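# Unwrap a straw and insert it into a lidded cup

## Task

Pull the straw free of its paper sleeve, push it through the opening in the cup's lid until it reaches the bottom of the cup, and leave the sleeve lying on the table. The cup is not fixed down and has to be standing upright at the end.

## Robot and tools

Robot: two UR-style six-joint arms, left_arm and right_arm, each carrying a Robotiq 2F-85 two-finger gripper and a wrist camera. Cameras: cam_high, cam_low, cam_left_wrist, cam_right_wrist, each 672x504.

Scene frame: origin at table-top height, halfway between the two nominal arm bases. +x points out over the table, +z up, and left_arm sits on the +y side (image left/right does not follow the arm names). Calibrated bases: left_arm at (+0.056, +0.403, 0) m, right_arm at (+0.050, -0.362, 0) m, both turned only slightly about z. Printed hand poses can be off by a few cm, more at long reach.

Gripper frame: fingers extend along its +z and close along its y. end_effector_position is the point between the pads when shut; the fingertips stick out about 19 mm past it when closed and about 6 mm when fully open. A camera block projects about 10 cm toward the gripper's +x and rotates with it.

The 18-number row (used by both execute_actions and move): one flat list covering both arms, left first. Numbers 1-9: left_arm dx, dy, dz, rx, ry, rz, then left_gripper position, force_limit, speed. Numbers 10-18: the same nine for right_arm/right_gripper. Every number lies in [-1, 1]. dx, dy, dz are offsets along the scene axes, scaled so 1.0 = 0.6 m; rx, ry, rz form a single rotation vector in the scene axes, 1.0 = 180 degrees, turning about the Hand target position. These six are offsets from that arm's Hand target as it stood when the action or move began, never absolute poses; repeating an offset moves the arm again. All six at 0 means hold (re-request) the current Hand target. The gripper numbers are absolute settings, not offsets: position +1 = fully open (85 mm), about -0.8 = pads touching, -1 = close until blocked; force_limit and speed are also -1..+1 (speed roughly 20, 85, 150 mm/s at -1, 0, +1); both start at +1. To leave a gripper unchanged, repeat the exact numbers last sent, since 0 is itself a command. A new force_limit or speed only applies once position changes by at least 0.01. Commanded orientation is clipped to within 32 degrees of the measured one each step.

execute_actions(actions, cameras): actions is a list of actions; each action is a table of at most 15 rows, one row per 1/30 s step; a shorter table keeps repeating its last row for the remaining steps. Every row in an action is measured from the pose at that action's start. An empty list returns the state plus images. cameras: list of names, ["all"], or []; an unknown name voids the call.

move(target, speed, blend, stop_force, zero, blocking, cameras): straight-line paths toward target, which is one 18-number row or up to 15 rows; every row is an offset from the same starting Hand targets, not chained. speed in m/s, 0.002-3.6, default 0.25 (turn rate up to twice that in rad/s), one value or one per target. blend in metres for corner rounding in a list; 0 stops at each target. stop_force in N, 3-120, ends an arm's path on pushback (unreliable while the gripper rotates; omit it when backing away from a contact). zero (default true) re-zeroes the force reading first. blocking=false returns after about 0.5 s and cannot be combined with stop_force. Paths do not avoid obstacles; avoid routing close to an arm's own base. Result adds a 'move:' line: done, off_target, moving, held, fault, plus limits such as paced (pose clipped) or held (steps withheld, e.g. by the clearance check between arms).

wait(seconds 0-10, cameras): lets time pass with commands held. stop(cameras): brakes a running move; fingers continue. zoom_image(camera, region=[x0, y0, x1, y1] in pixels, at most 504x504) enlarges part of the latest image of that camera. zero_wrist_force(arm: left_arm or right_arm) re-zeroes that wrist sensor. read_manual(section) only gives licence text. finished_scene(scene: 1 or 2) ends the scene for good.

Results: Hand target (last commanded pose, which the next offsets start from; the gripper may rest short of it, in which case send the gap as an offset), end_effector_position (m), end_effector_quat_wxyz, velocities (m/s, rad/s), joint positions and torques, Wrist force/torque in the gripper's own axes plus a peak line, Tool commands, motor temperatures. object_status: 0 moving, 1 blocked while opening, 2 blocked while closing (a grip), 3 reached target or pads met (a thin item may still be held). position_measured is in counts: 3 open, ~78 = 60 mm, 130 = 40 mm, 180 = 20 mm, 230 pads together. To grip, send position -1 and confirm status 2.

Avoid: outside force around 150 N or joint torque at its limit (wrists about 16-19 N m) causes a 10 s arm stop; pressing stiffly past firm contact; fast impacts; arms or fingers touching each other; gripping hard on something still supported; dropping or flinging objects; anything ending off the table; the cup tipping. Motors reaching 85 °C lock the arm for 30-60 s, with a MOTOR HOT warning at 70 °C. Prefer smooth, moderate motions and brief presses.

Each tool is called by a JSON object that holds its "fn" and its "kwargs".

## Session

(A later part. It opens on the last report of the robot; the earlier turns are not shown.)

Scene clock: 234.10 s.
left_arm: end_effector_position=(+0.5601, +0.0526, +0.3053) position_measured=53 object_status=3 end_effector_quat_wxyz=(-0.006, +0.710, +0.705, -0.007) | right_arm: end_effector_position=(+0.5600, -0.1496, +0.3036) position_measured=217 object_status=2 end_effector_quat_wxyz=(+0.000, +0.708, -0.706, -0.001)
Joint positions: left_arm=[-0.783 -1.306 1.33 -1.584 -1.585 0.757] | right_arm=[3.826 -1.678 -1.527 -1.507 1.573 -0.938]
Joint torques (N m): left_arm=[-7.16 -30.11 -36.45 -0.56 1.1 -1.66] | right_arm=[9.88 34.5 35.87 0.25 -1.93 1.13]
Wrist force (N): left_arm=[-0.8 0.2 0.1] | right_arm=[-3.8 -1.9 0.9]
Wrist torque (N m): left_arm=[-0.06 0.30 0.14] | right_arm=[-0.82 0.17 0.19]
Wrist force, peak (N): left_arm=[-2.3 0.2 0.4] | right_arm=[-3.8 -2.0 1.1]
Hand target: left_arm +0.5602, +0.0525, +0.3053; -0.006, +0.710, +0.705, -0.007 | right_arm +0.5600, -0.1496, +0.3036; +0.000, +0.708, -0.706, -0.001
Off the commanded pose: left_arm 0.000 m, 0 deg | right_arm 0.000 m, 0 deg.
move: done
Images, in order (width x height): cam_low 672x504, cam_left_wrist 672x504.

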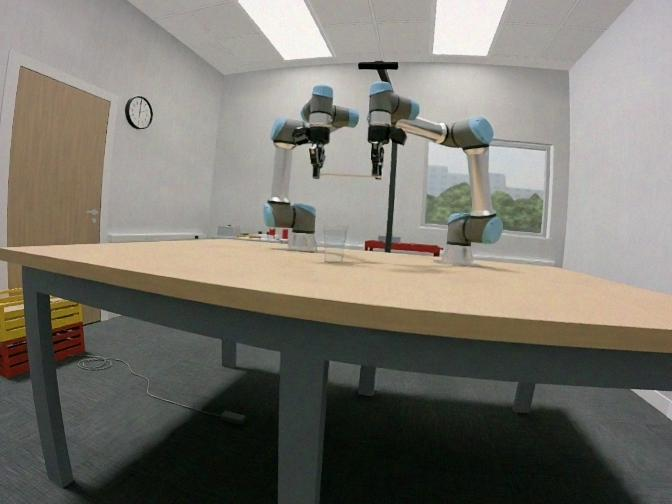

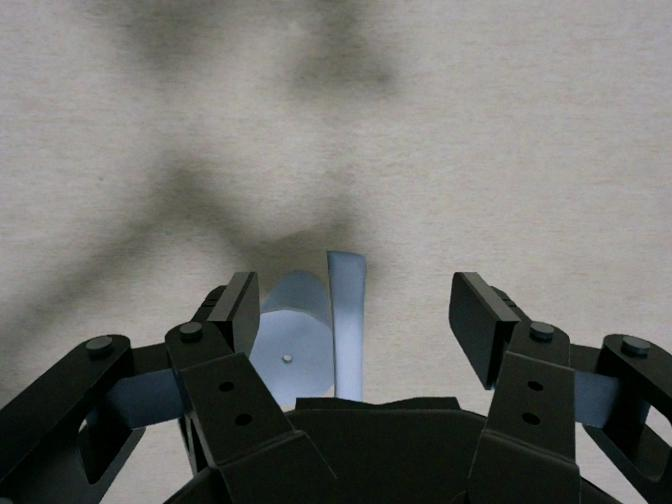

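{"fn": "move", "kwargs": {"target": [[-0.003,0,-0.011,0,0,0,0.6,-1,-1,0,0,0,0,0,0,-1,-1,-1],[-0.003,0,-0.011,0,0,0,-1,-1,-1,0,0,0,0,0,0,-1,-1,-1],[-0.003,0.42,-0.011,0,0,0,-1,-1,-1,0,0,0,0,0,0,-1,-1,-1]], "speed": 0.12, "cameras": ["cam_left_wrist","cam_low","cam_right_wrist","cam_high"]}}

{"fn": "zoom_image", "kwargs": {"camera": "cam_low", "region": [280, 110, 480, 270]}}

Scene clock: 254.63 s.
left_arm: end_effector_position=(+0.5584, +0.3044, +0.2987) position_measured=216 object_status=2 end_effector_quat_wxyz=(-0.006, +0.710, +0.705, -0.007) | right_arm: end_effector_position=(+0.5600, -0.1496, +0.3036) position_measured=217 object_status=2 end_effector_quat_wxyz=(+0.000, +0.708, -0.706, -0.001)
Joint positions: left_arm=[-0.415 -1.552 1.629 -1.633 -1.58 1.125] | right_arm=[3.826 -1.678 -1.527 -1.507 1.573 -0.938]
Joint torques (N m): left_arm=[7.08 -37.73 -15.49 -4.15 -2.47 1.3] | right_arm=[-7.83 33.89 17.05 0.29 -2.18 0.95]
Wrist force (N): left_arm=[-0.1 0.2 0.3] | right_arm=[-3.4 -2.0 0.7]
Wrist torque (N m): left_arm=[0.02 0.16 0.02] | right_arm=[-0.83 0.08 0.19]
Wrist force, peak (N): left_arm=[-18.4 0.1 -0.3] | right_arm=[-19.3 -2.1 0.7]
Hand target: left_arm +0.5584, +0.3045, +0.2987; -0.006, +0.710, +0.705, -0.007 | right_arm +0.5600, -0.1496, +0.3036; +0.000, +0.708, -0.706, -0.001
Off the commanded pose: left_arm 0.000 m, 0 deg | right_arm 0.000 m, 0 deg.
move: done

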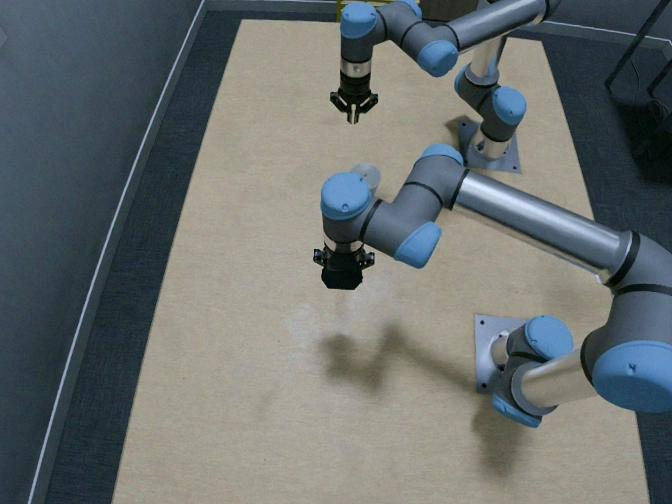

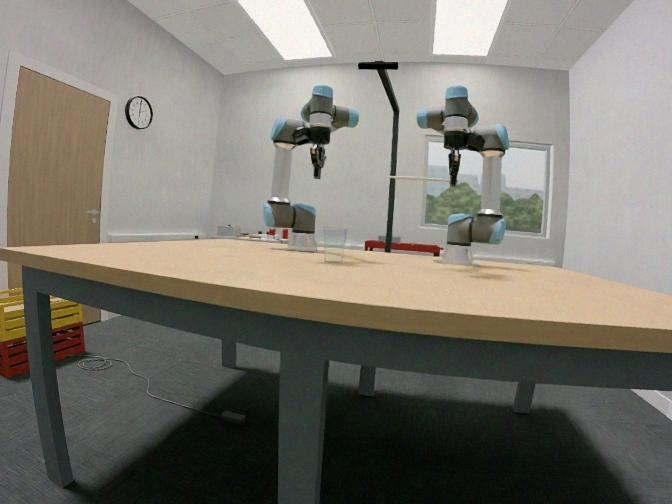

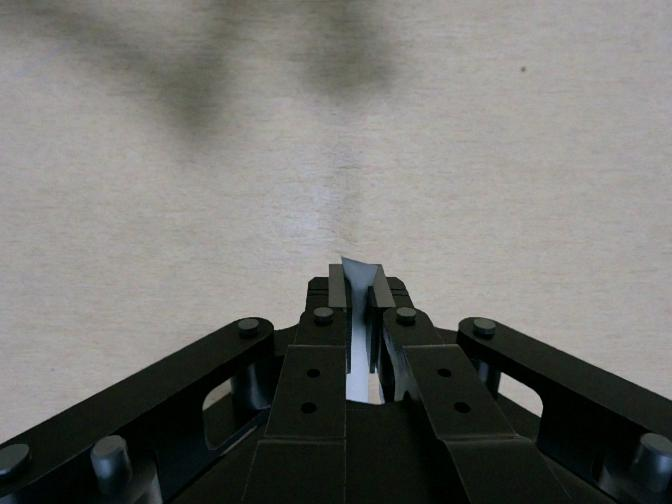

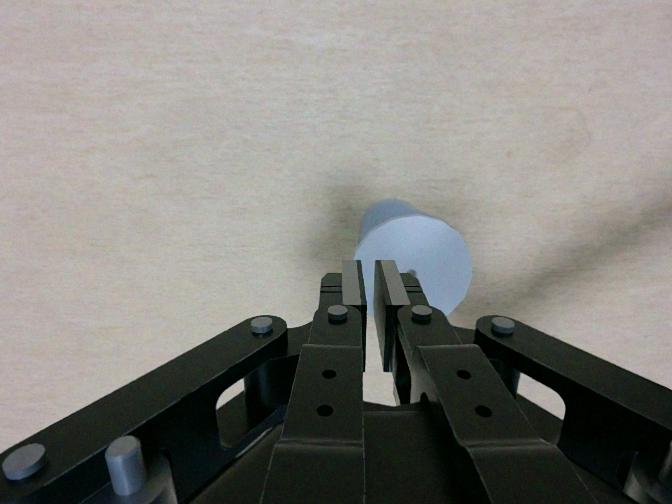

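Scaled by 2.520 from the camera's 672x504 image, which has a finer 960x720 frame.

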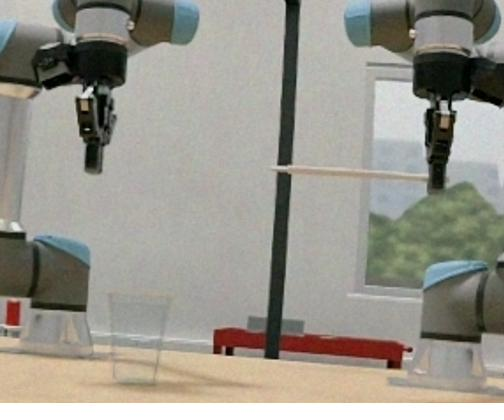

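{"fn": "move", "kwargs": {"target": [[0,0,0,0,0,0,-1,-1,-1,0,0,0,0,0,0,0.2,-1,1],[0,-0.37,0,0,0,0,-1,-1,-1,0,0,0,0,0,0,0.2,-1,1]], "speed": 0.3, "cameras": ["cam_low","cam_right_wrist"]}}

{"fn": "zoom_image", "kwargs": {"camera": "cam_low", "region": [300, 110, 430, 210]}}

Scene clock: 271.60 s.
left_arm: end_effector_position=(+0.5583, +0.0826, +0.2987) position_measured=216 object_status=2 end_effector_quat_wxyz=(-0.006, +0.710, +0.705, -0.007) | right_arm: end_effector_position=(+0.5600, -0.1496, +0.3036) position_measured=104 object_status=3 end_effector_quat_wxyz=(+0.000, +0.708, -0.706, -0.001)
Joint positions: left_arm=[-0.75 -1.35 1.402 -1.611 -1.584 0.79] | right_arm=[3.826 -1.678 -1.527 -1.507 1.573 -0.938]
Joint torques (N m): left_arm=[-6.89 -28.28 -36.54 -0.32 2.72 -1.63] | right_arm=[-7.64 32.7 16.98 0.38 -1.64 1.04]
Wrist force (N): left_arm=[-0.3 0.2 0.3] | right_arm=[-3.5 -2.1 0.7]
Wrist torque (N m): left_arm=[-0.02 0.19 0.15] | right_arm=[-0.86 0.10 0.19]
Wrist force, peak (N): left_arm=[-3.8 -1.0 0.2] | right_arm=[-3.7 -2.2 1.0]
Hand target: left_arm +0.5584, +0.0825, +0.2987; -0.006, +0.710, +0.705, -0.007 | right_arm +0.5600, -0.1496, +0.3036; +0.000, +0.708, -0.706, -0.001
Off the commanded pose: left_arm 0.000 m, 0 deg | right_arm 0.000 m, 0 deg.
move: done
Images, in order (width x height): cam_low 672x504, cam_right_wrist 672x504.

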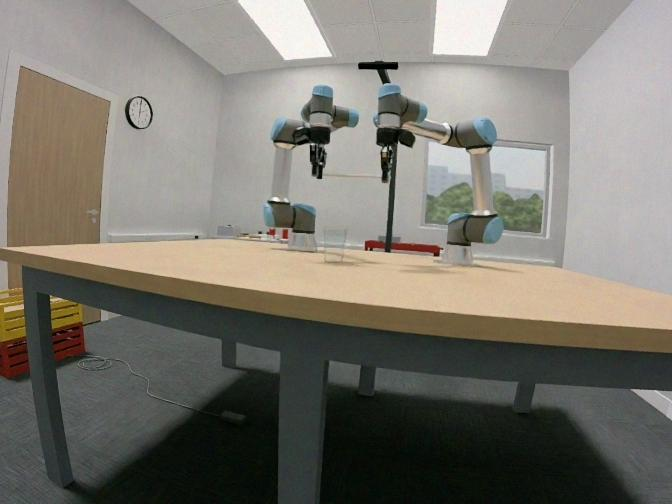

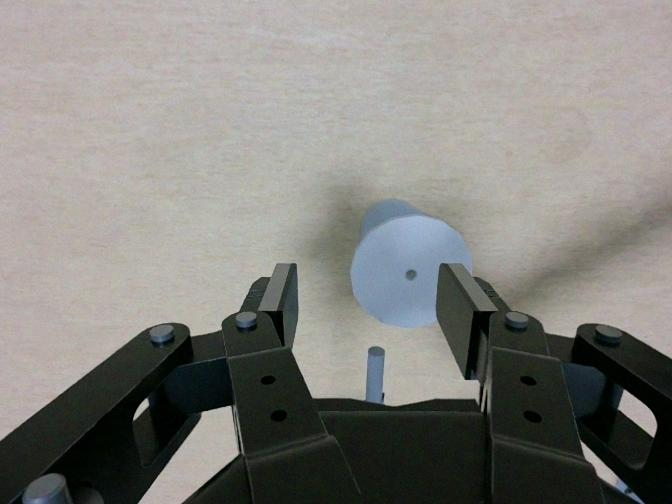

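Scaled by 3.877 from the camera's 672x504 image, which has a finer 960x720 frame.

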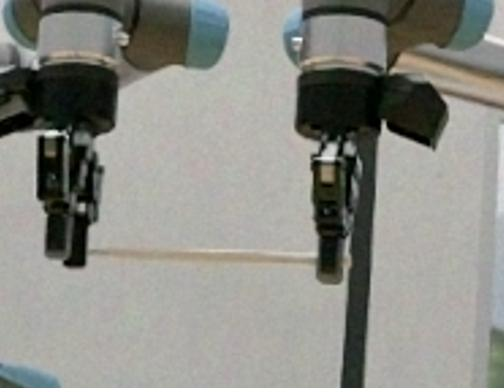

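{"fn": "move", "kwargs": {"target": [[0.005,-0.041,0,0,0,0,-1,-1,-1,0,0,0,0,0,0,0.2,-1,1],[0.005,-0.041,0,0,0,0,-1,-1,-1,0,0,0,0,0,0,-1,0.6,-1]], "speed": 0.15, "cameras": ["cam_right_wrist"]}}

{"fn": "move", "kwargs": {"target": [0,0.4,0,0,0,0,-1,-1,-1,0,0,0,0,0,0,-1,0.6,-1], "speed": 0.12, "cameras": ["cam_left_wrist","cam_low","cam_right_wrist","cam_high"]}}

{"fn": "zoom_image", "kwargs": {"camera": "cam_low", "region": [280, 110, 480, 270]}}

Scene clock: 284.07 s.
left_arm: end_effector_position=(+0.5614, +0.0579, +0.2987) position_measured=216 object_status=2 end_effector_quat_wxyz=(-0.006, +0.710, +0.705, -0.007) | right_arm: end_effector_position=(+0.5600, -0.1496, +0.3036) position_measured=221 object_status=0 end_effector_quat_wxyz=(+0.000, +0.708, -0.706, -0.001)
Joint positions: left_arm=[-0.776 -1.311 1.353 -1.602 -1.585 0.765] | right_arm=[3.826 -1.678 -1.527 -1.507 1.573 -0.938]
Joint torques (N m): left_arm=[-6.13 -30.27 -35.74 -0.64 -2.03 -1.49] | right_arm=[-8.02 30.72 17.44 0.34 -1.63 1]
Wrist force (N): left_arm=[-0.7 0.0 0.6] | right_arm=[-3.6 -2.4 0.5]
Wrist torque (N m): left_arm=[0.00 0.26 0.15] | right_arm=[-0.82 0.10 0.29]
Wrist force, peak (N): left_arm=[-1.1 0.5 0.6] | right_arm=[-3.8 -2.3 0.9]
Hand target: left_arm +0.5614, +0.0579, +0.2987; -0.006, +0.710, +0.705, -0.007 | right_arm +0.5600, -0.1496, +0.3036; +0.000, +0.708, -0.706, -0.001
Off the commanded pose: left_arm 0.000 m, 0 deg | right_arm 0.000 m, 0 deg.
move: done
Images, in order (width x height): cam_right_wrist 672x504.

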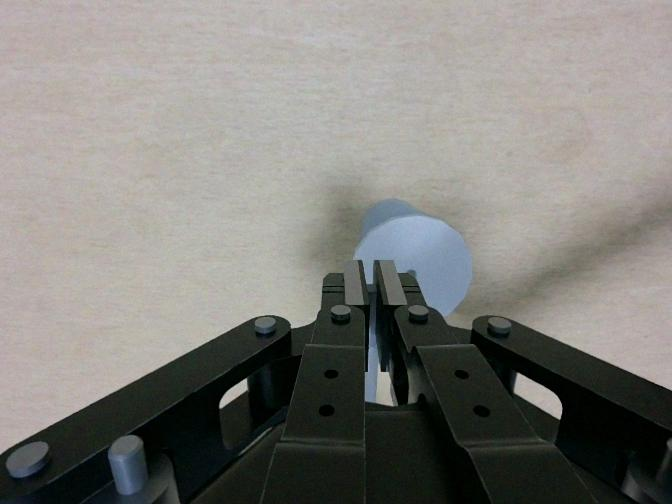

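Scene clock: 286.63 s.
left_arm: end_effector_position=(+0.5614, +0.2978, +0.2987) position_measured=216 object_status=2 end_effector_quat_wxyz=(-0.006, +0.710, +0.705, -0.007) | right_arm: end_effector_position=(+0.5600, -0.1496, +0.3036) position_measured=221 object_status=2 end_effector_quat_wxyz=(+0.000, +0.708, -0.706, -0.001)
Joint positions: left_arm=[-0.425 -1.542 1.619 -1.632 -1.58 1.116] | right_arm=[3.826 -1.678 -1.527 -1.507 1.573 -0.938]
Joint torques (N m): left_arm=[8.61 -38.37 -14.6 -4.99 -2.21 1.46] | right_arm=[-5.52 30.46 17.37 0.05 -1.62 0.88]
Wrist force (N): left_arm=[-0.7 0.0 0.2] | right_arm=[-3.4 -2.5 1.1]
Wrist torque (N m): left_arm=[-0.02 0.24 0.02] | right_arm=[-0.92 0.10 0.19]
Wrist force, peak (N): left_arm=[-19.6 -0.1 0.2] | right_arm=[-20.9 -2.9 0.9]
Hand target: left_arm +0.5614, +0.2979, +0.2987; -0.006, +0.710, +0.705, -0.007 | right_arm +0.5600, -0.1496, +0.3036; +0.000, +0.708, -0.706, -0.001
Off the commanded pose: left_arm 0.000 m, 0 deg | right_arm 0.000 m, 0 deg.
move: done

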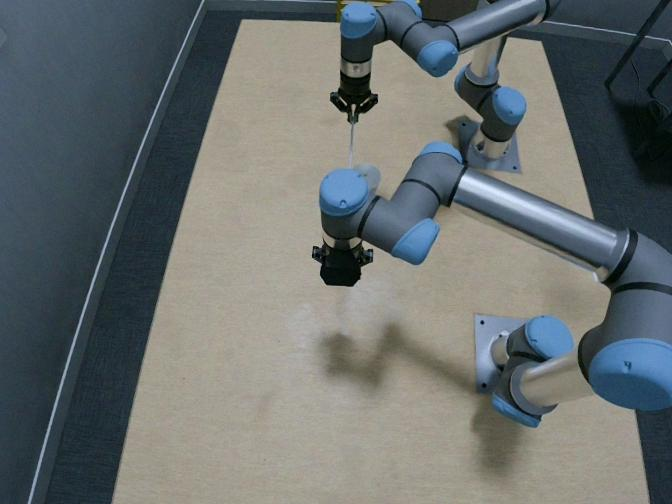

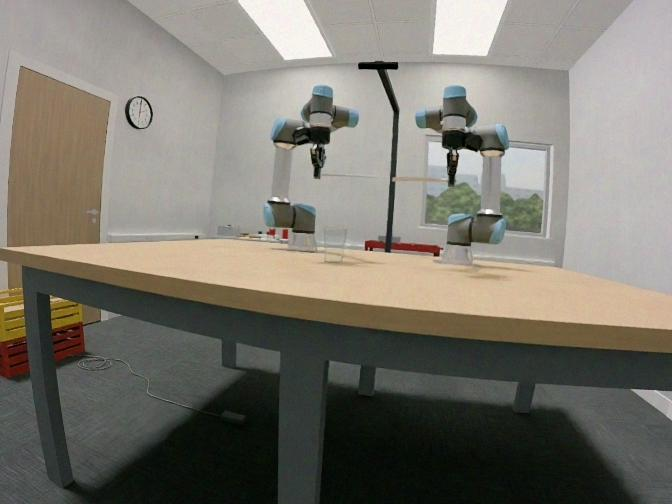

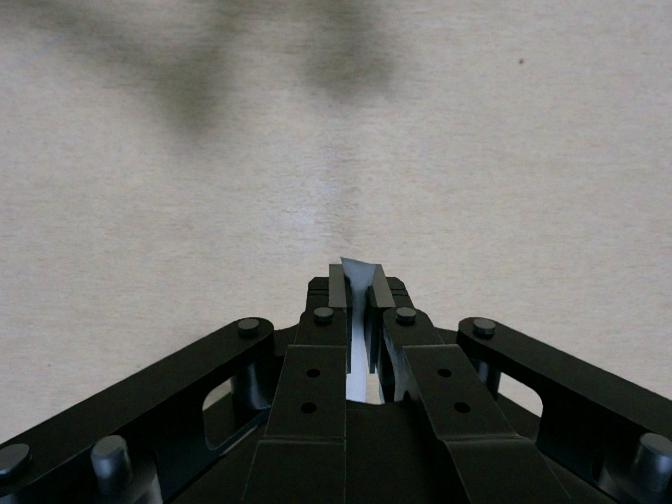

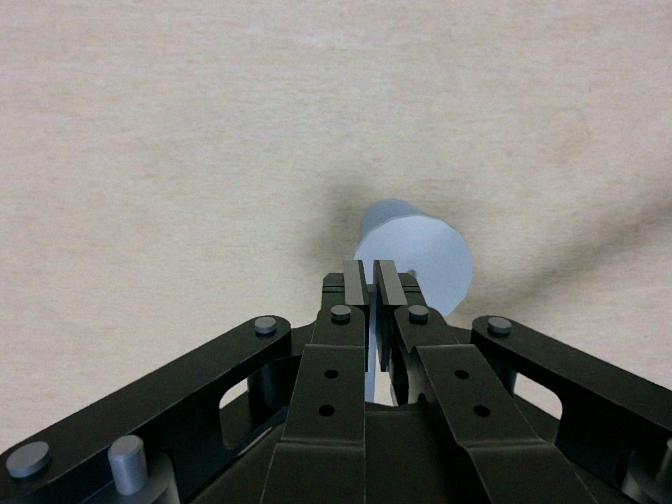

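Scaled by 2.520 from the camera's 672x504 image, which has a finer 960x720 frame.

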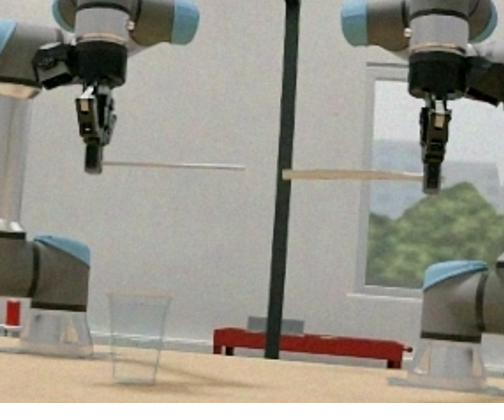

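{"fn": "move", "kwargs": {"target": [0,0.1,-0.381,0,0,0,-1,-1,-1,-0.09,0.103,0.16,-0.385,-0.385,0.385,-1,0.6,-1], "speed": 0.3, "cameras": ["cam_low","cam_high","cam_left_wrist","cam_right_wrist"]}}

{"fn": "zoom_image", "kwargs": {"camera": "cam_low", "region": [270, 100, 470, 280]}}

Scene clock: 324.47 s.
left_arm: end_effector_position=(+0.5614, +0.3579, +0.0701) position_measured=216 object_status=2 end_effector_quat_wxyz=(-0.006, +0.710, +0.705, -0.007) | right_arm: end_effector_position=(+0.5060, -0.0878, +0.3996) position_measured=221 object_status=2 end_effector_quat_wxyz=(+0.001, +0.708, +0.001, +0.706)
Joint positions: left_arm=[-0.314 -1.354 2.042 -2.242 -1.578 1.227] | right_arm=[4.536 -1.667 -2.288 0.8 0.224 -3.132]
Joint torques (N m): left_arm=[6.72 -22.12 -10.13 -5.07 -0.84 1.53] | right_arm=[-6.89 10.96 27.54 3.52 2.19 -1.59]
Wrist force (N): left_arm=[-0.6 0.0 0.3] | right_arm=[-0.3 -0.3 1.1]
Wrist torque (N m): left_arm=[0.00 0.26 -0.01] | right_arm=[-0.23 0.03 -0.02]
Wrist force, peak (N): left_arm=[-0.9 0.3 0.3] | right_arm=[-3.8 -2.5 0.8]
Hand target: left_arm +0.5614, +0.3579, +0.0701; -0.006, +0.710, +0.705, -0.007 | right_arm +0.5060, -0.0878, +0.3996; +0.001, +0.708, +0.001, +0.706
Off the commanded pose: left_arm 0.000 m, 0 deg | right_arm 0.000 m, 0 deg.
move: done

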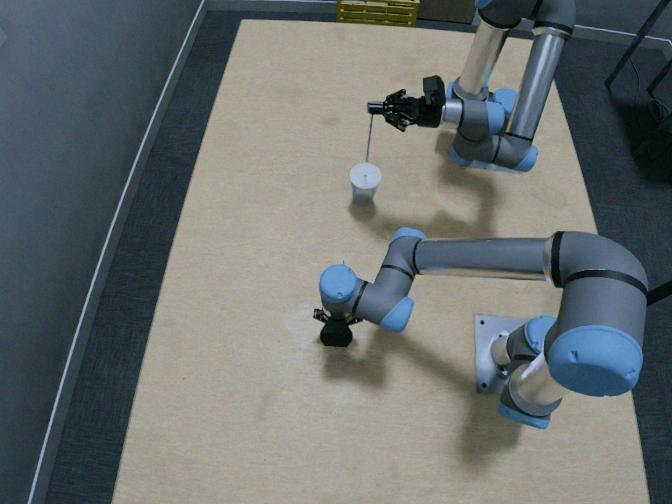

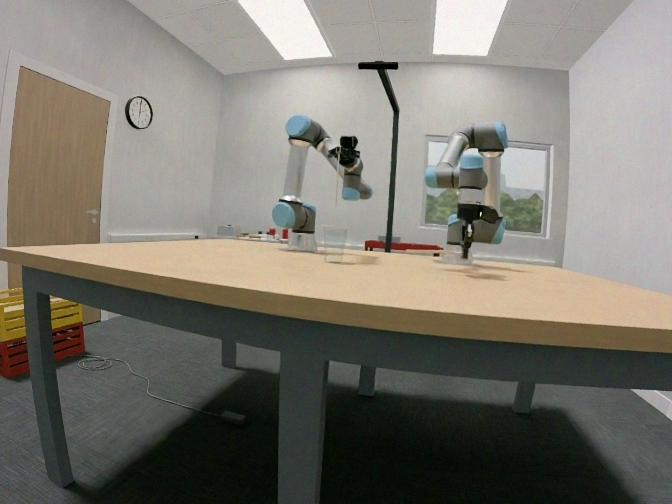

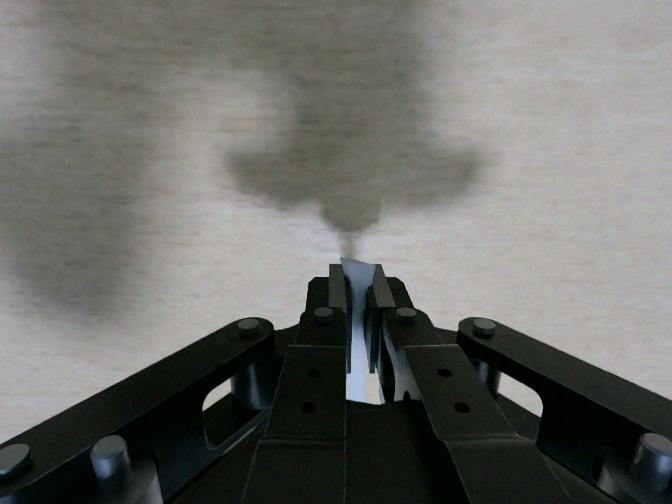

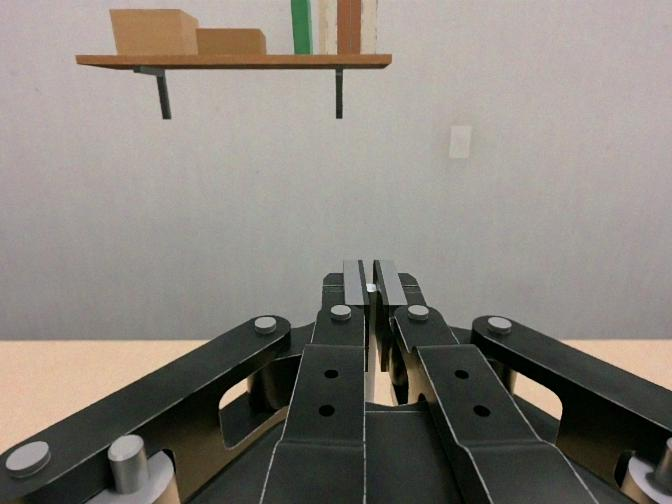

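Scaled by 2.520 from the camera's 672x504 image, which has a finer 960x720 frame.

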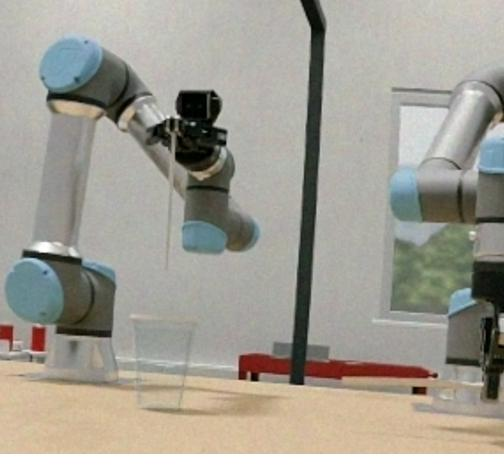

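{"fn": "move", "kwargs": {"target": [0,0,-0.083,0,0,0,-1,-1,-1,0,0,0,0,0,0,-1,0.6,-1], "speed": 0.04, "stop_force": 6, "cameras": ["cam_low","cam_left_wrist"]}}

{"fn": "zoom_image", "kwargs": {"camera": "cam_low", "region": [400, 190, 520, 290]}}

Scene clock: 333.97 s.
left_arm: end_effector_position=(+0.5614, +0.3579, +0.0203) position_measured=216 object_status=2 end_effector_quat_wxyz=(-0.006, +0.710, +0.705, -0.007) | right_arm: end_effector_position=(+0.5060, -0.0878, +0.3996) position_measured=221 object_status=2 end_effector_quat_wxyz=(+0.001, +0.708, +0.001, +0.706)
Joint positions: left_arm=[-0.314 -1.263 2.09 -2.382 -1.578 1.227] | right_arm=[4.536 -1.667 -2.288 0.801 0.224 -3.132]
Joint torques (N m): left_arm=[-1.88 -25.1 -7.94 -5.04 -1.72 -0.8] | right_arm=[-7.7 11.78 27.54 3.77 2.25 -1.58]
Wrist force (N): left_arm=[-0.4 0.3 0.1] | right_arm=[-0.1 -0.4 1.0]
Wrist torque (N m): left_arm=[0.03 0.24 0.00] | right_arm=[-0.23 0.00 -0.03]
Wrist force, peak (N): left_arm=[-0.9 0.1 0.6] | right_arm=[-0.2 -0.6 1.3]
Hand target: left_arm +0.5614, +0.3579, +0.0203; -0.006, +0.710, +0.705, -0.007 | right_arm +0.5060, -0.0878, +0.3996; +0.001, +0.708, +0.001, +0.706
Off the commanded pose: left_arm 0.000 m, 0 deg | right_arm 0.000 m, 0 deg.
move: done
Images, in order (width x height): cam_low 672x504, cam_left_wrist 672x504.

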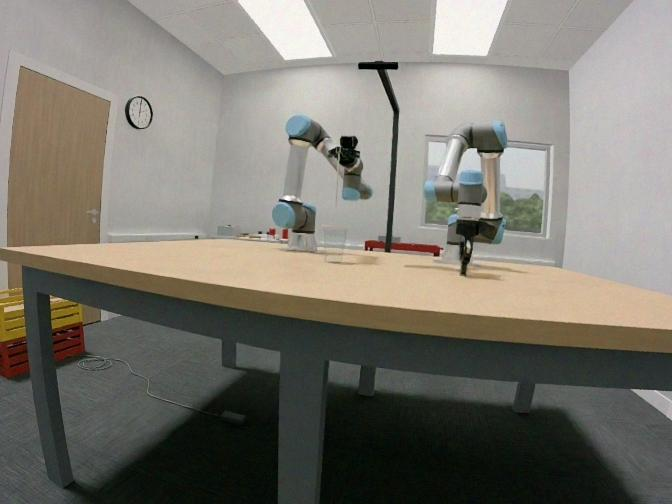

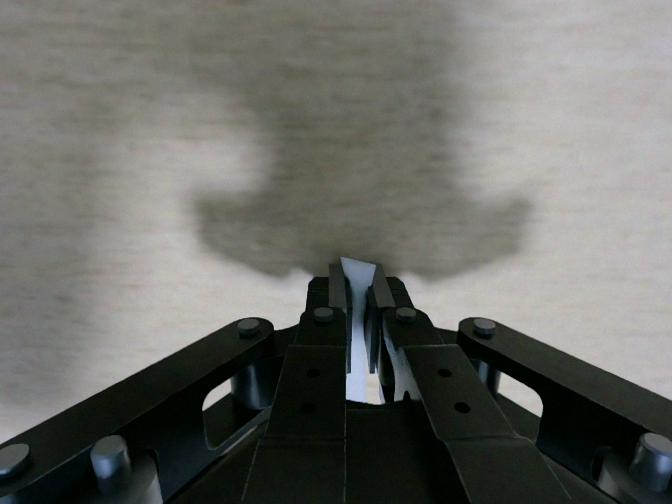

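Scaled by 4.200 from the camera's 672x504 image, which has a finer 960x720 frame.

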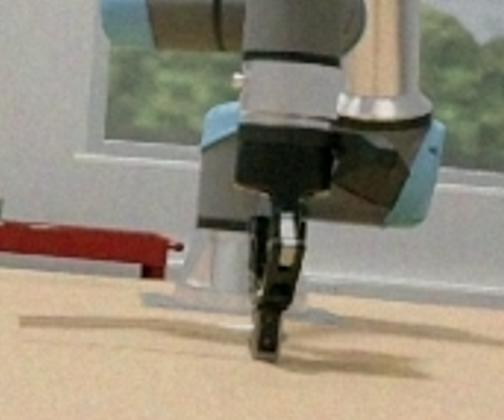

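{"fn": "move", "kwargs": {"target": [0,0,-0.02,0,0,0,-1,-1,-1,0,0,0,0,0,0,-1,0.6,-1], "speed": 0.03, "stop_force": 5}}

{"fn": "move", "kwargs": {"target": [[0,0,0,0,0,0,0.3,-1,-0.9,0,0,0,0,0,0,-1,0.6,-1],[0,0,0.12,0,0,0,0.3,-1,-0.9,0,0,0,0,0,0,-1,0.6,-1],[-0.077,-0.413,0.43,-0.222,0,0,0.3,-1,-0.9,0,0,0,0,0,0,-1,0.6,-1]], "speed": [0.1,0.1,0.35], "cameras": ["cam_low","cam_left_wrist","cam_high"]}}

{"fn": "zoom_image", "kwargs": {"camera": "cam_low", "region": [280, 130, 500, 290]}}

Scene clock: 345.27 s.
left_arm: end_effector_position=(+0.5613, +0.3579, +0.0193) position_measured=216 object_status=2 end_effector_quat_wxyz=(-0.006, +0.710, +0.705, -0.007) | right_arm: end_effector_position=(+0.5060, -0.0878, +0.3996) position_measured=221 object_status=2 end_effector_quat_wxyz=(+0.001, +0.708, +0.001, +0.706)
Joint positions: left_arm=[-0.314 -1.261 2.091 -2.384 -1.578 1.227] | right_arm=[4.536 -1.667 -2.288 0.801 0.224 -3.132]
Joint torques (N m): left_arm=[-4.03 -42.44 -25.17 -0.93 -0.65 -0.73] | right_arm=[-8.56 11.97 26.12 3.51 2.14 -1.46]
Wrist force (N): left_arm=[-0.6 1.9 -3.7] | right_arm=[-0.1 -0.3 1.0]
Wrist torque (N m): left_arm=[0.09 0.21 0.01] | right_arm=[-0.22 0.01 -0.03]
Wrist force, peak (N): left_arm=[4.6 -16.5 -51.5] | right_arm=[-0.3 -0.2 1.3]
Hand target: left_arm +0.5614, +0.3579, +0.0193; -0.006, +0.710, +0.705, -0.007 (not the last commanded pose) | right_arm +0.5060, -0.0878, +0.3996; +0.001, +0.708, +0.001, +0.706
Off the commanded pose: left_arm 0.011 m, 0 deg | right_arm 0.000 m, 0 deg.
move: contact (left_arm)

Scene clock: 350.30 s.
left_arm: end_effector_position=(+0.5152, +0.1102, +0.2773) position_measured=91 object_status=3 end_effector_quat_wxyz=(+0.237, +0.669, +0.660, -0.247) | right_arm: end_effector_position=(+0.5060, -0.0878, +0.3996) position_measured=221 object_status=2 end_effector_quat_wxyz=(+0.001, +0.708, +0.001, +0.706)
Joint positions: left_arm=[-0.512 -1.551 1.949 -2.365 -2.162 0.912] | right_arm=[4.536 -1.667 -2.288 0.801 0.224 -3.132]
Joint torques (N m): left_arm=[-6.51 -17.76 -13.2 -5.69 -3.94 -1.41] | right_arm=[-6.54 11.6 26.99 3.69 2.18 -1.32]
Wrist force (N): left_arm=[-0.7 0.3 0.8] | right_arm=[0.2 -0.3 1.0]
Wrist torque (N m): left_arm=[0.08 0.48 0.13] | right_arm=[-0.22 -0.03 -0.03]
Wrist force, peak (N): left_arm=[-0.2 -4.2 -17.0] | right_arm=[0.0 -0.3 1.4]
Hand target: left_arm +0.5152, +0.1101, +0.2773; +0.237, +0.669, +0.660, -0.247 | right_arm +0.5060, -0.0878, +0.3996; +0.001, +0.708, +0.001, +0.706
Off the commanded pose: left_arm 0.000 m, 0 deg | right_arm 0.000 m, 0 deg.
move: done
Images, in order (width x height): cam_high 672x504, cam_low 672x504, cam_left_wrist 672x504.

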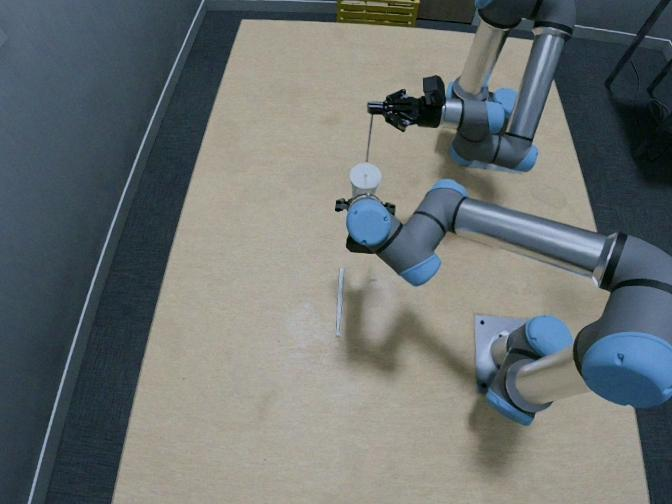

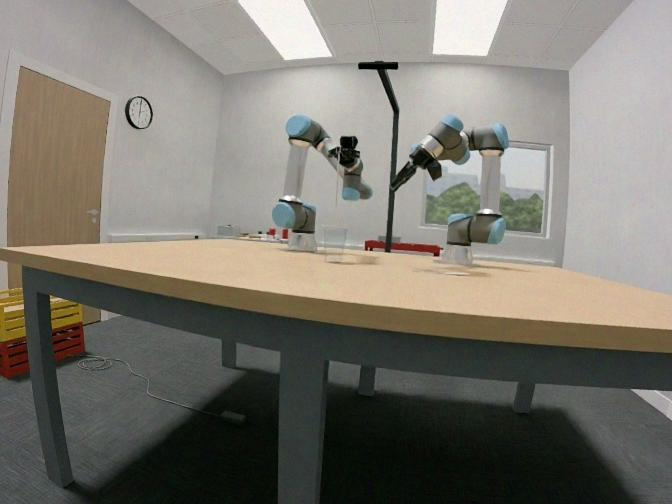

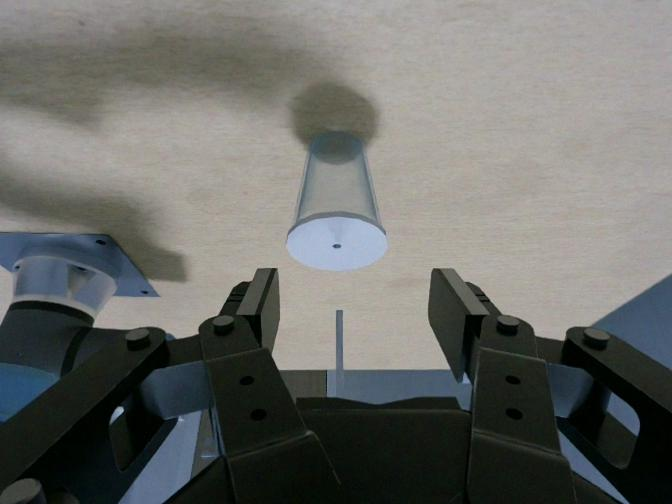

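Scaled by 2.291 from the camera's 672x504 image, which has a finer 960x720 frame.

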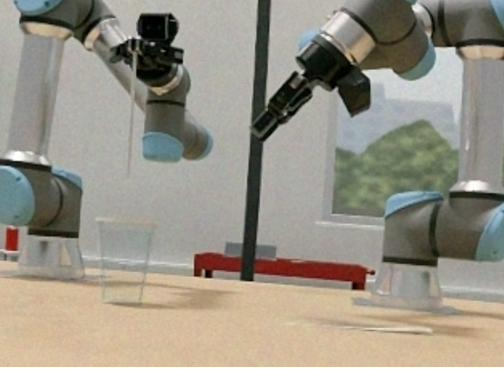

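{"fn": "move", "kwargs": {"target": [0,0,0,0,0,0,0.3,-1,-0.9,-0.003,0,-0.085,0,0,0,-1,0.6,-1], "speed": 0.1, "cameras": ["cam_left_wrist","cam_low"]}}

{"fn": "zoom_image", "kwargs": {"camera": "cam_left_wrist", "region": [260, 200, 420, 320]}}

{"fn": "zoom_image", "kwargs": {"camera": "cam_low", "region": [300, 130, 400, 270]}}

Scene clock: 362.43 s.
left_arm: end_effector_position=(+0.5152, +0.1101, +0.2773) position_measured=91 object_status=3 end_effector_quat_wxyz=(+0.237, +0.669, +0.660, -0.247) | right_arm: end_effector_position=(+0.5042, -0.0878, +0.3486) position_measured=221 object_status=2 end_effector_quat_wxyz=(+0.001, +0.708, +0.001, +0.706)
Joint positions: left_arm=[-0.512 -1.551 1.949 -2.365 -2.162 0.912] | right_arm=[4.541 -1.792 -2.338 0.974 0.219 -3.131]
Joint torques (N m): left_arm=[-7.94 -18.25 -13.2 -5.97 -3.37 -1.52] | right_arm=[10.22 13.62 24.07 3.41 -1.85 -1.43]
Wrist force (N): left_arm=[-0.6 0.5 0.9] | right_arm=[-0.2 -0.3 0.9]
Wrist torque (N m): left_arm=[0.11 0.47 0.13] | right_arm=[-0.22 0.02 -0.02]
Wrist force, peak (N): left_arm=[-0.9 0.5 1.1] | right_arm=[1.1 -0.5 1.0]
Hand target: left_arm +0.5152, +0.1101, +0.2773; +0.237, +0.669, +0.660, -0.247 | right_arm +0.5042, -0.0878, +0.3486; +0.001, +0.708, +0.001, +0.706
Off the commanded pose: left_arm 0.000 m, 0 deg | right_arm 0.000 m, 0 deg.
move: done
Images, in order (width x height): cam_low 672x504, cam_left_wrist 672x504.

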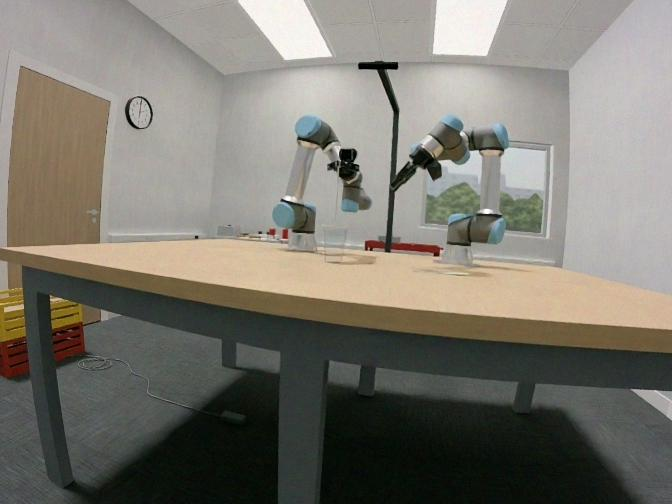

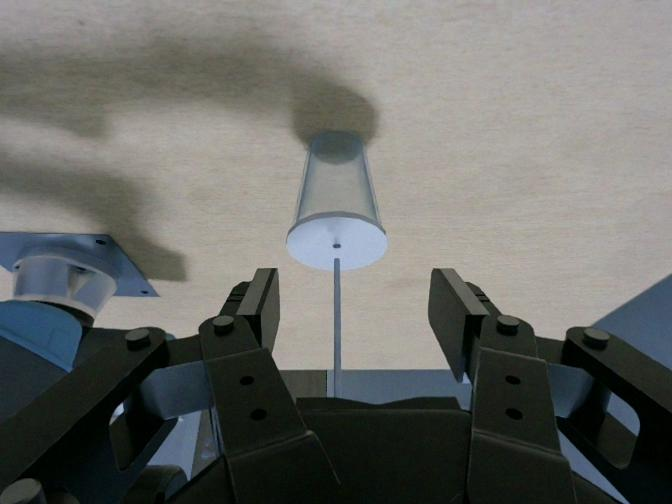

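Scaled by 3.150 from the camera's 672x504 image, which has a finer 960x720 frame.

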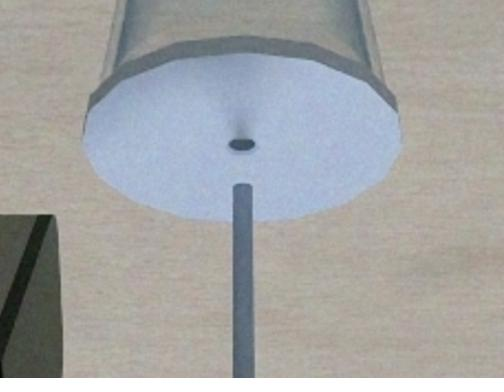

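Scaled by 3.600 from the camera's 672x504 image, which has a finer 960x720 frame.

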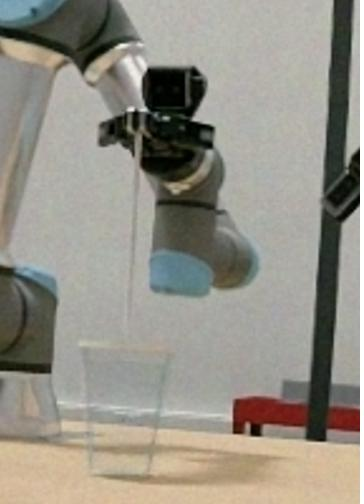

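{"fn": "zoom_image", "kwargs": {"camera": "cam_low", "region": [315, 200, 355, 240]}}

{"fn": "zoom_image", "kwargs": {"camera": "cam_left_wrist", "region": [306, 210, 366, 280]}}

Scaled by 12.600 from the camera's 672x504 image, which has a finer 960x720 frame.

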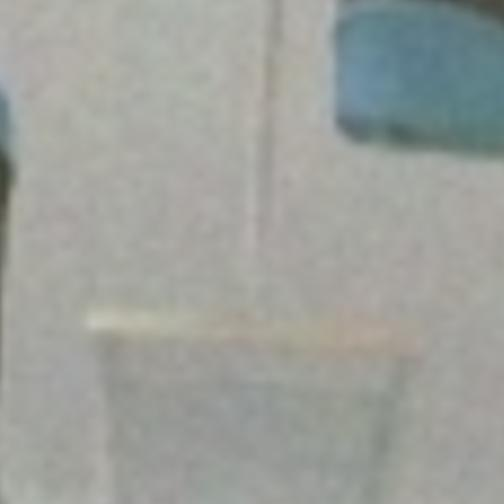

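Scaled by 7.200 from the camera's 672x504 image, which has a finer 960x720 frame.

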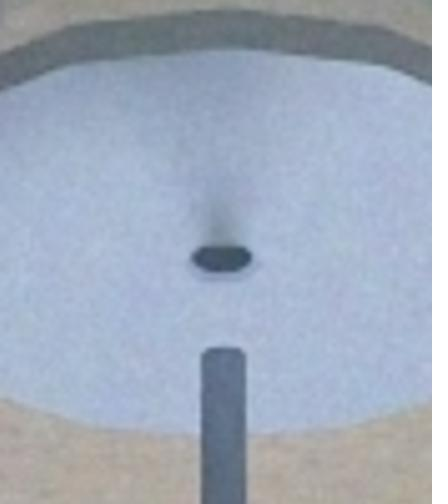

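{"fn": "move", "kwargs": {"target": [0,0,0,0,0,0,0.3,-1,-0.9,0.001,0,-0.018,0,0,0,-1,0.6,-1], "speed": 0.05, "cameras": ["cam_left_wrist","cam_low"]}}

{"fn": "zoom_image", "kwargs": {"camera": "cam_left_wrist", "region": [306, 210, 366, 280]}}

{"fn": "zoom_image", "kwargs": {"camera": "cam_low", "region": [315, 200, 355, 240]}}

Scene clock: 380.13 s.
left_arm: end_effector_position=(+0.5152, +0.1101, +0.2773) position_measured=91 object_status=3 end_effector_quat_wxyz=(+0.237, +0.669, +0.660, -0.247) | right_arm: end_effector_position=(+0.5048, -0.0878, +0.3378) position_measured=221 object_status=2 end_effector_quat_wxyz=(+0.001, +0.708, +0.001, +0.706)
Joint positions: left_arm=[-0.512 -1.551 1.949 -2.365 -2.162 0.912] | right_arm=[4.539 -1.823 -2.344 1.012 0.221 -3.132]
Joint torques (N m): left_arm=[-7.84 -19.81 -13.62 -5.63 -2.06 -1.39] | right_arm=[-7.54 16.51 6.94 3.75 2.12 -1.58]
Wrist force (N): left_arm=[-0.7 0.4 1.1] | right_arm=[-0.2 -0.3 0.8]
Wrist torque (N m): left_arm=[0.10 0.49 0.13] | right_arm=[-0.23 0.03 -0.02]
Wrist force, peak (N): left_arm=[-0.8 0.5 1.2] | right_arm=[0.0 -0.5 1.3]
Hand target: left_arm +0.5152, +0.1101, +0.2773; +0.237, +0.669, +0.660, -0.247 | right_arm +0.5048, -0.0878, +0.3378; +0.001, +0.708, +0.001, +0.706
Off the commanded pose: left_arm 0.000 m, 0 deg | right_arm 0.000 m, 0 deg.
move: done
Images, in order (width x height): cam_low 672x504, cam_left_wrist 672x504.

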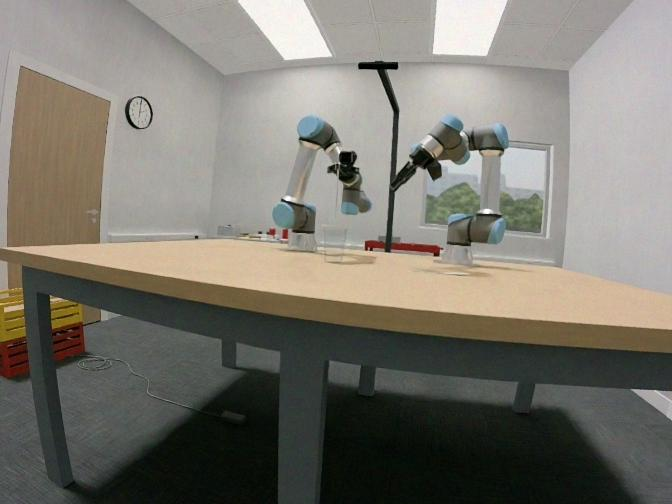

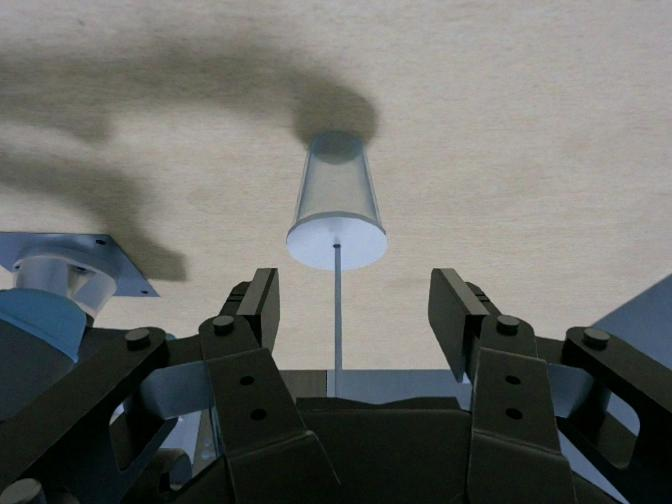

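Scaled by 7.200 from the camera's 672x504 image, which has a finer 960x720 frame.

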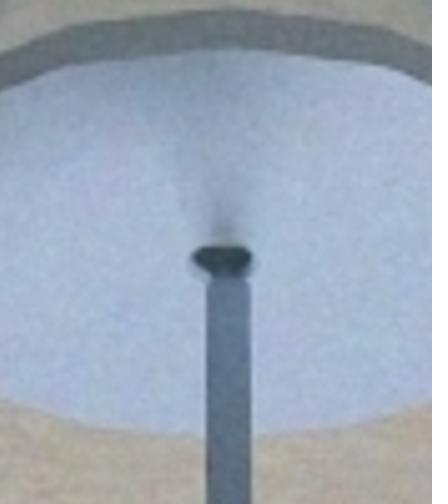

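Scaled by 12.600 from the camera's 672x504 image, which has a finer 960x720 frame.

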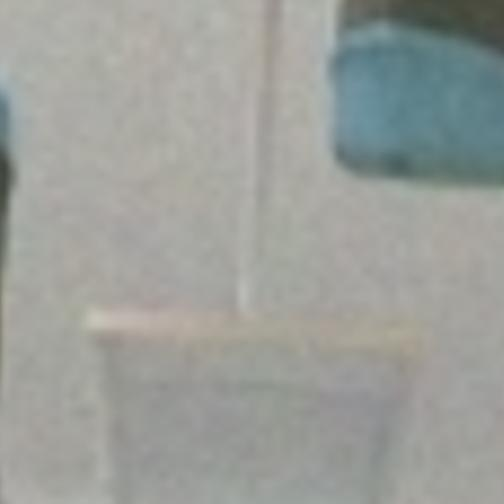

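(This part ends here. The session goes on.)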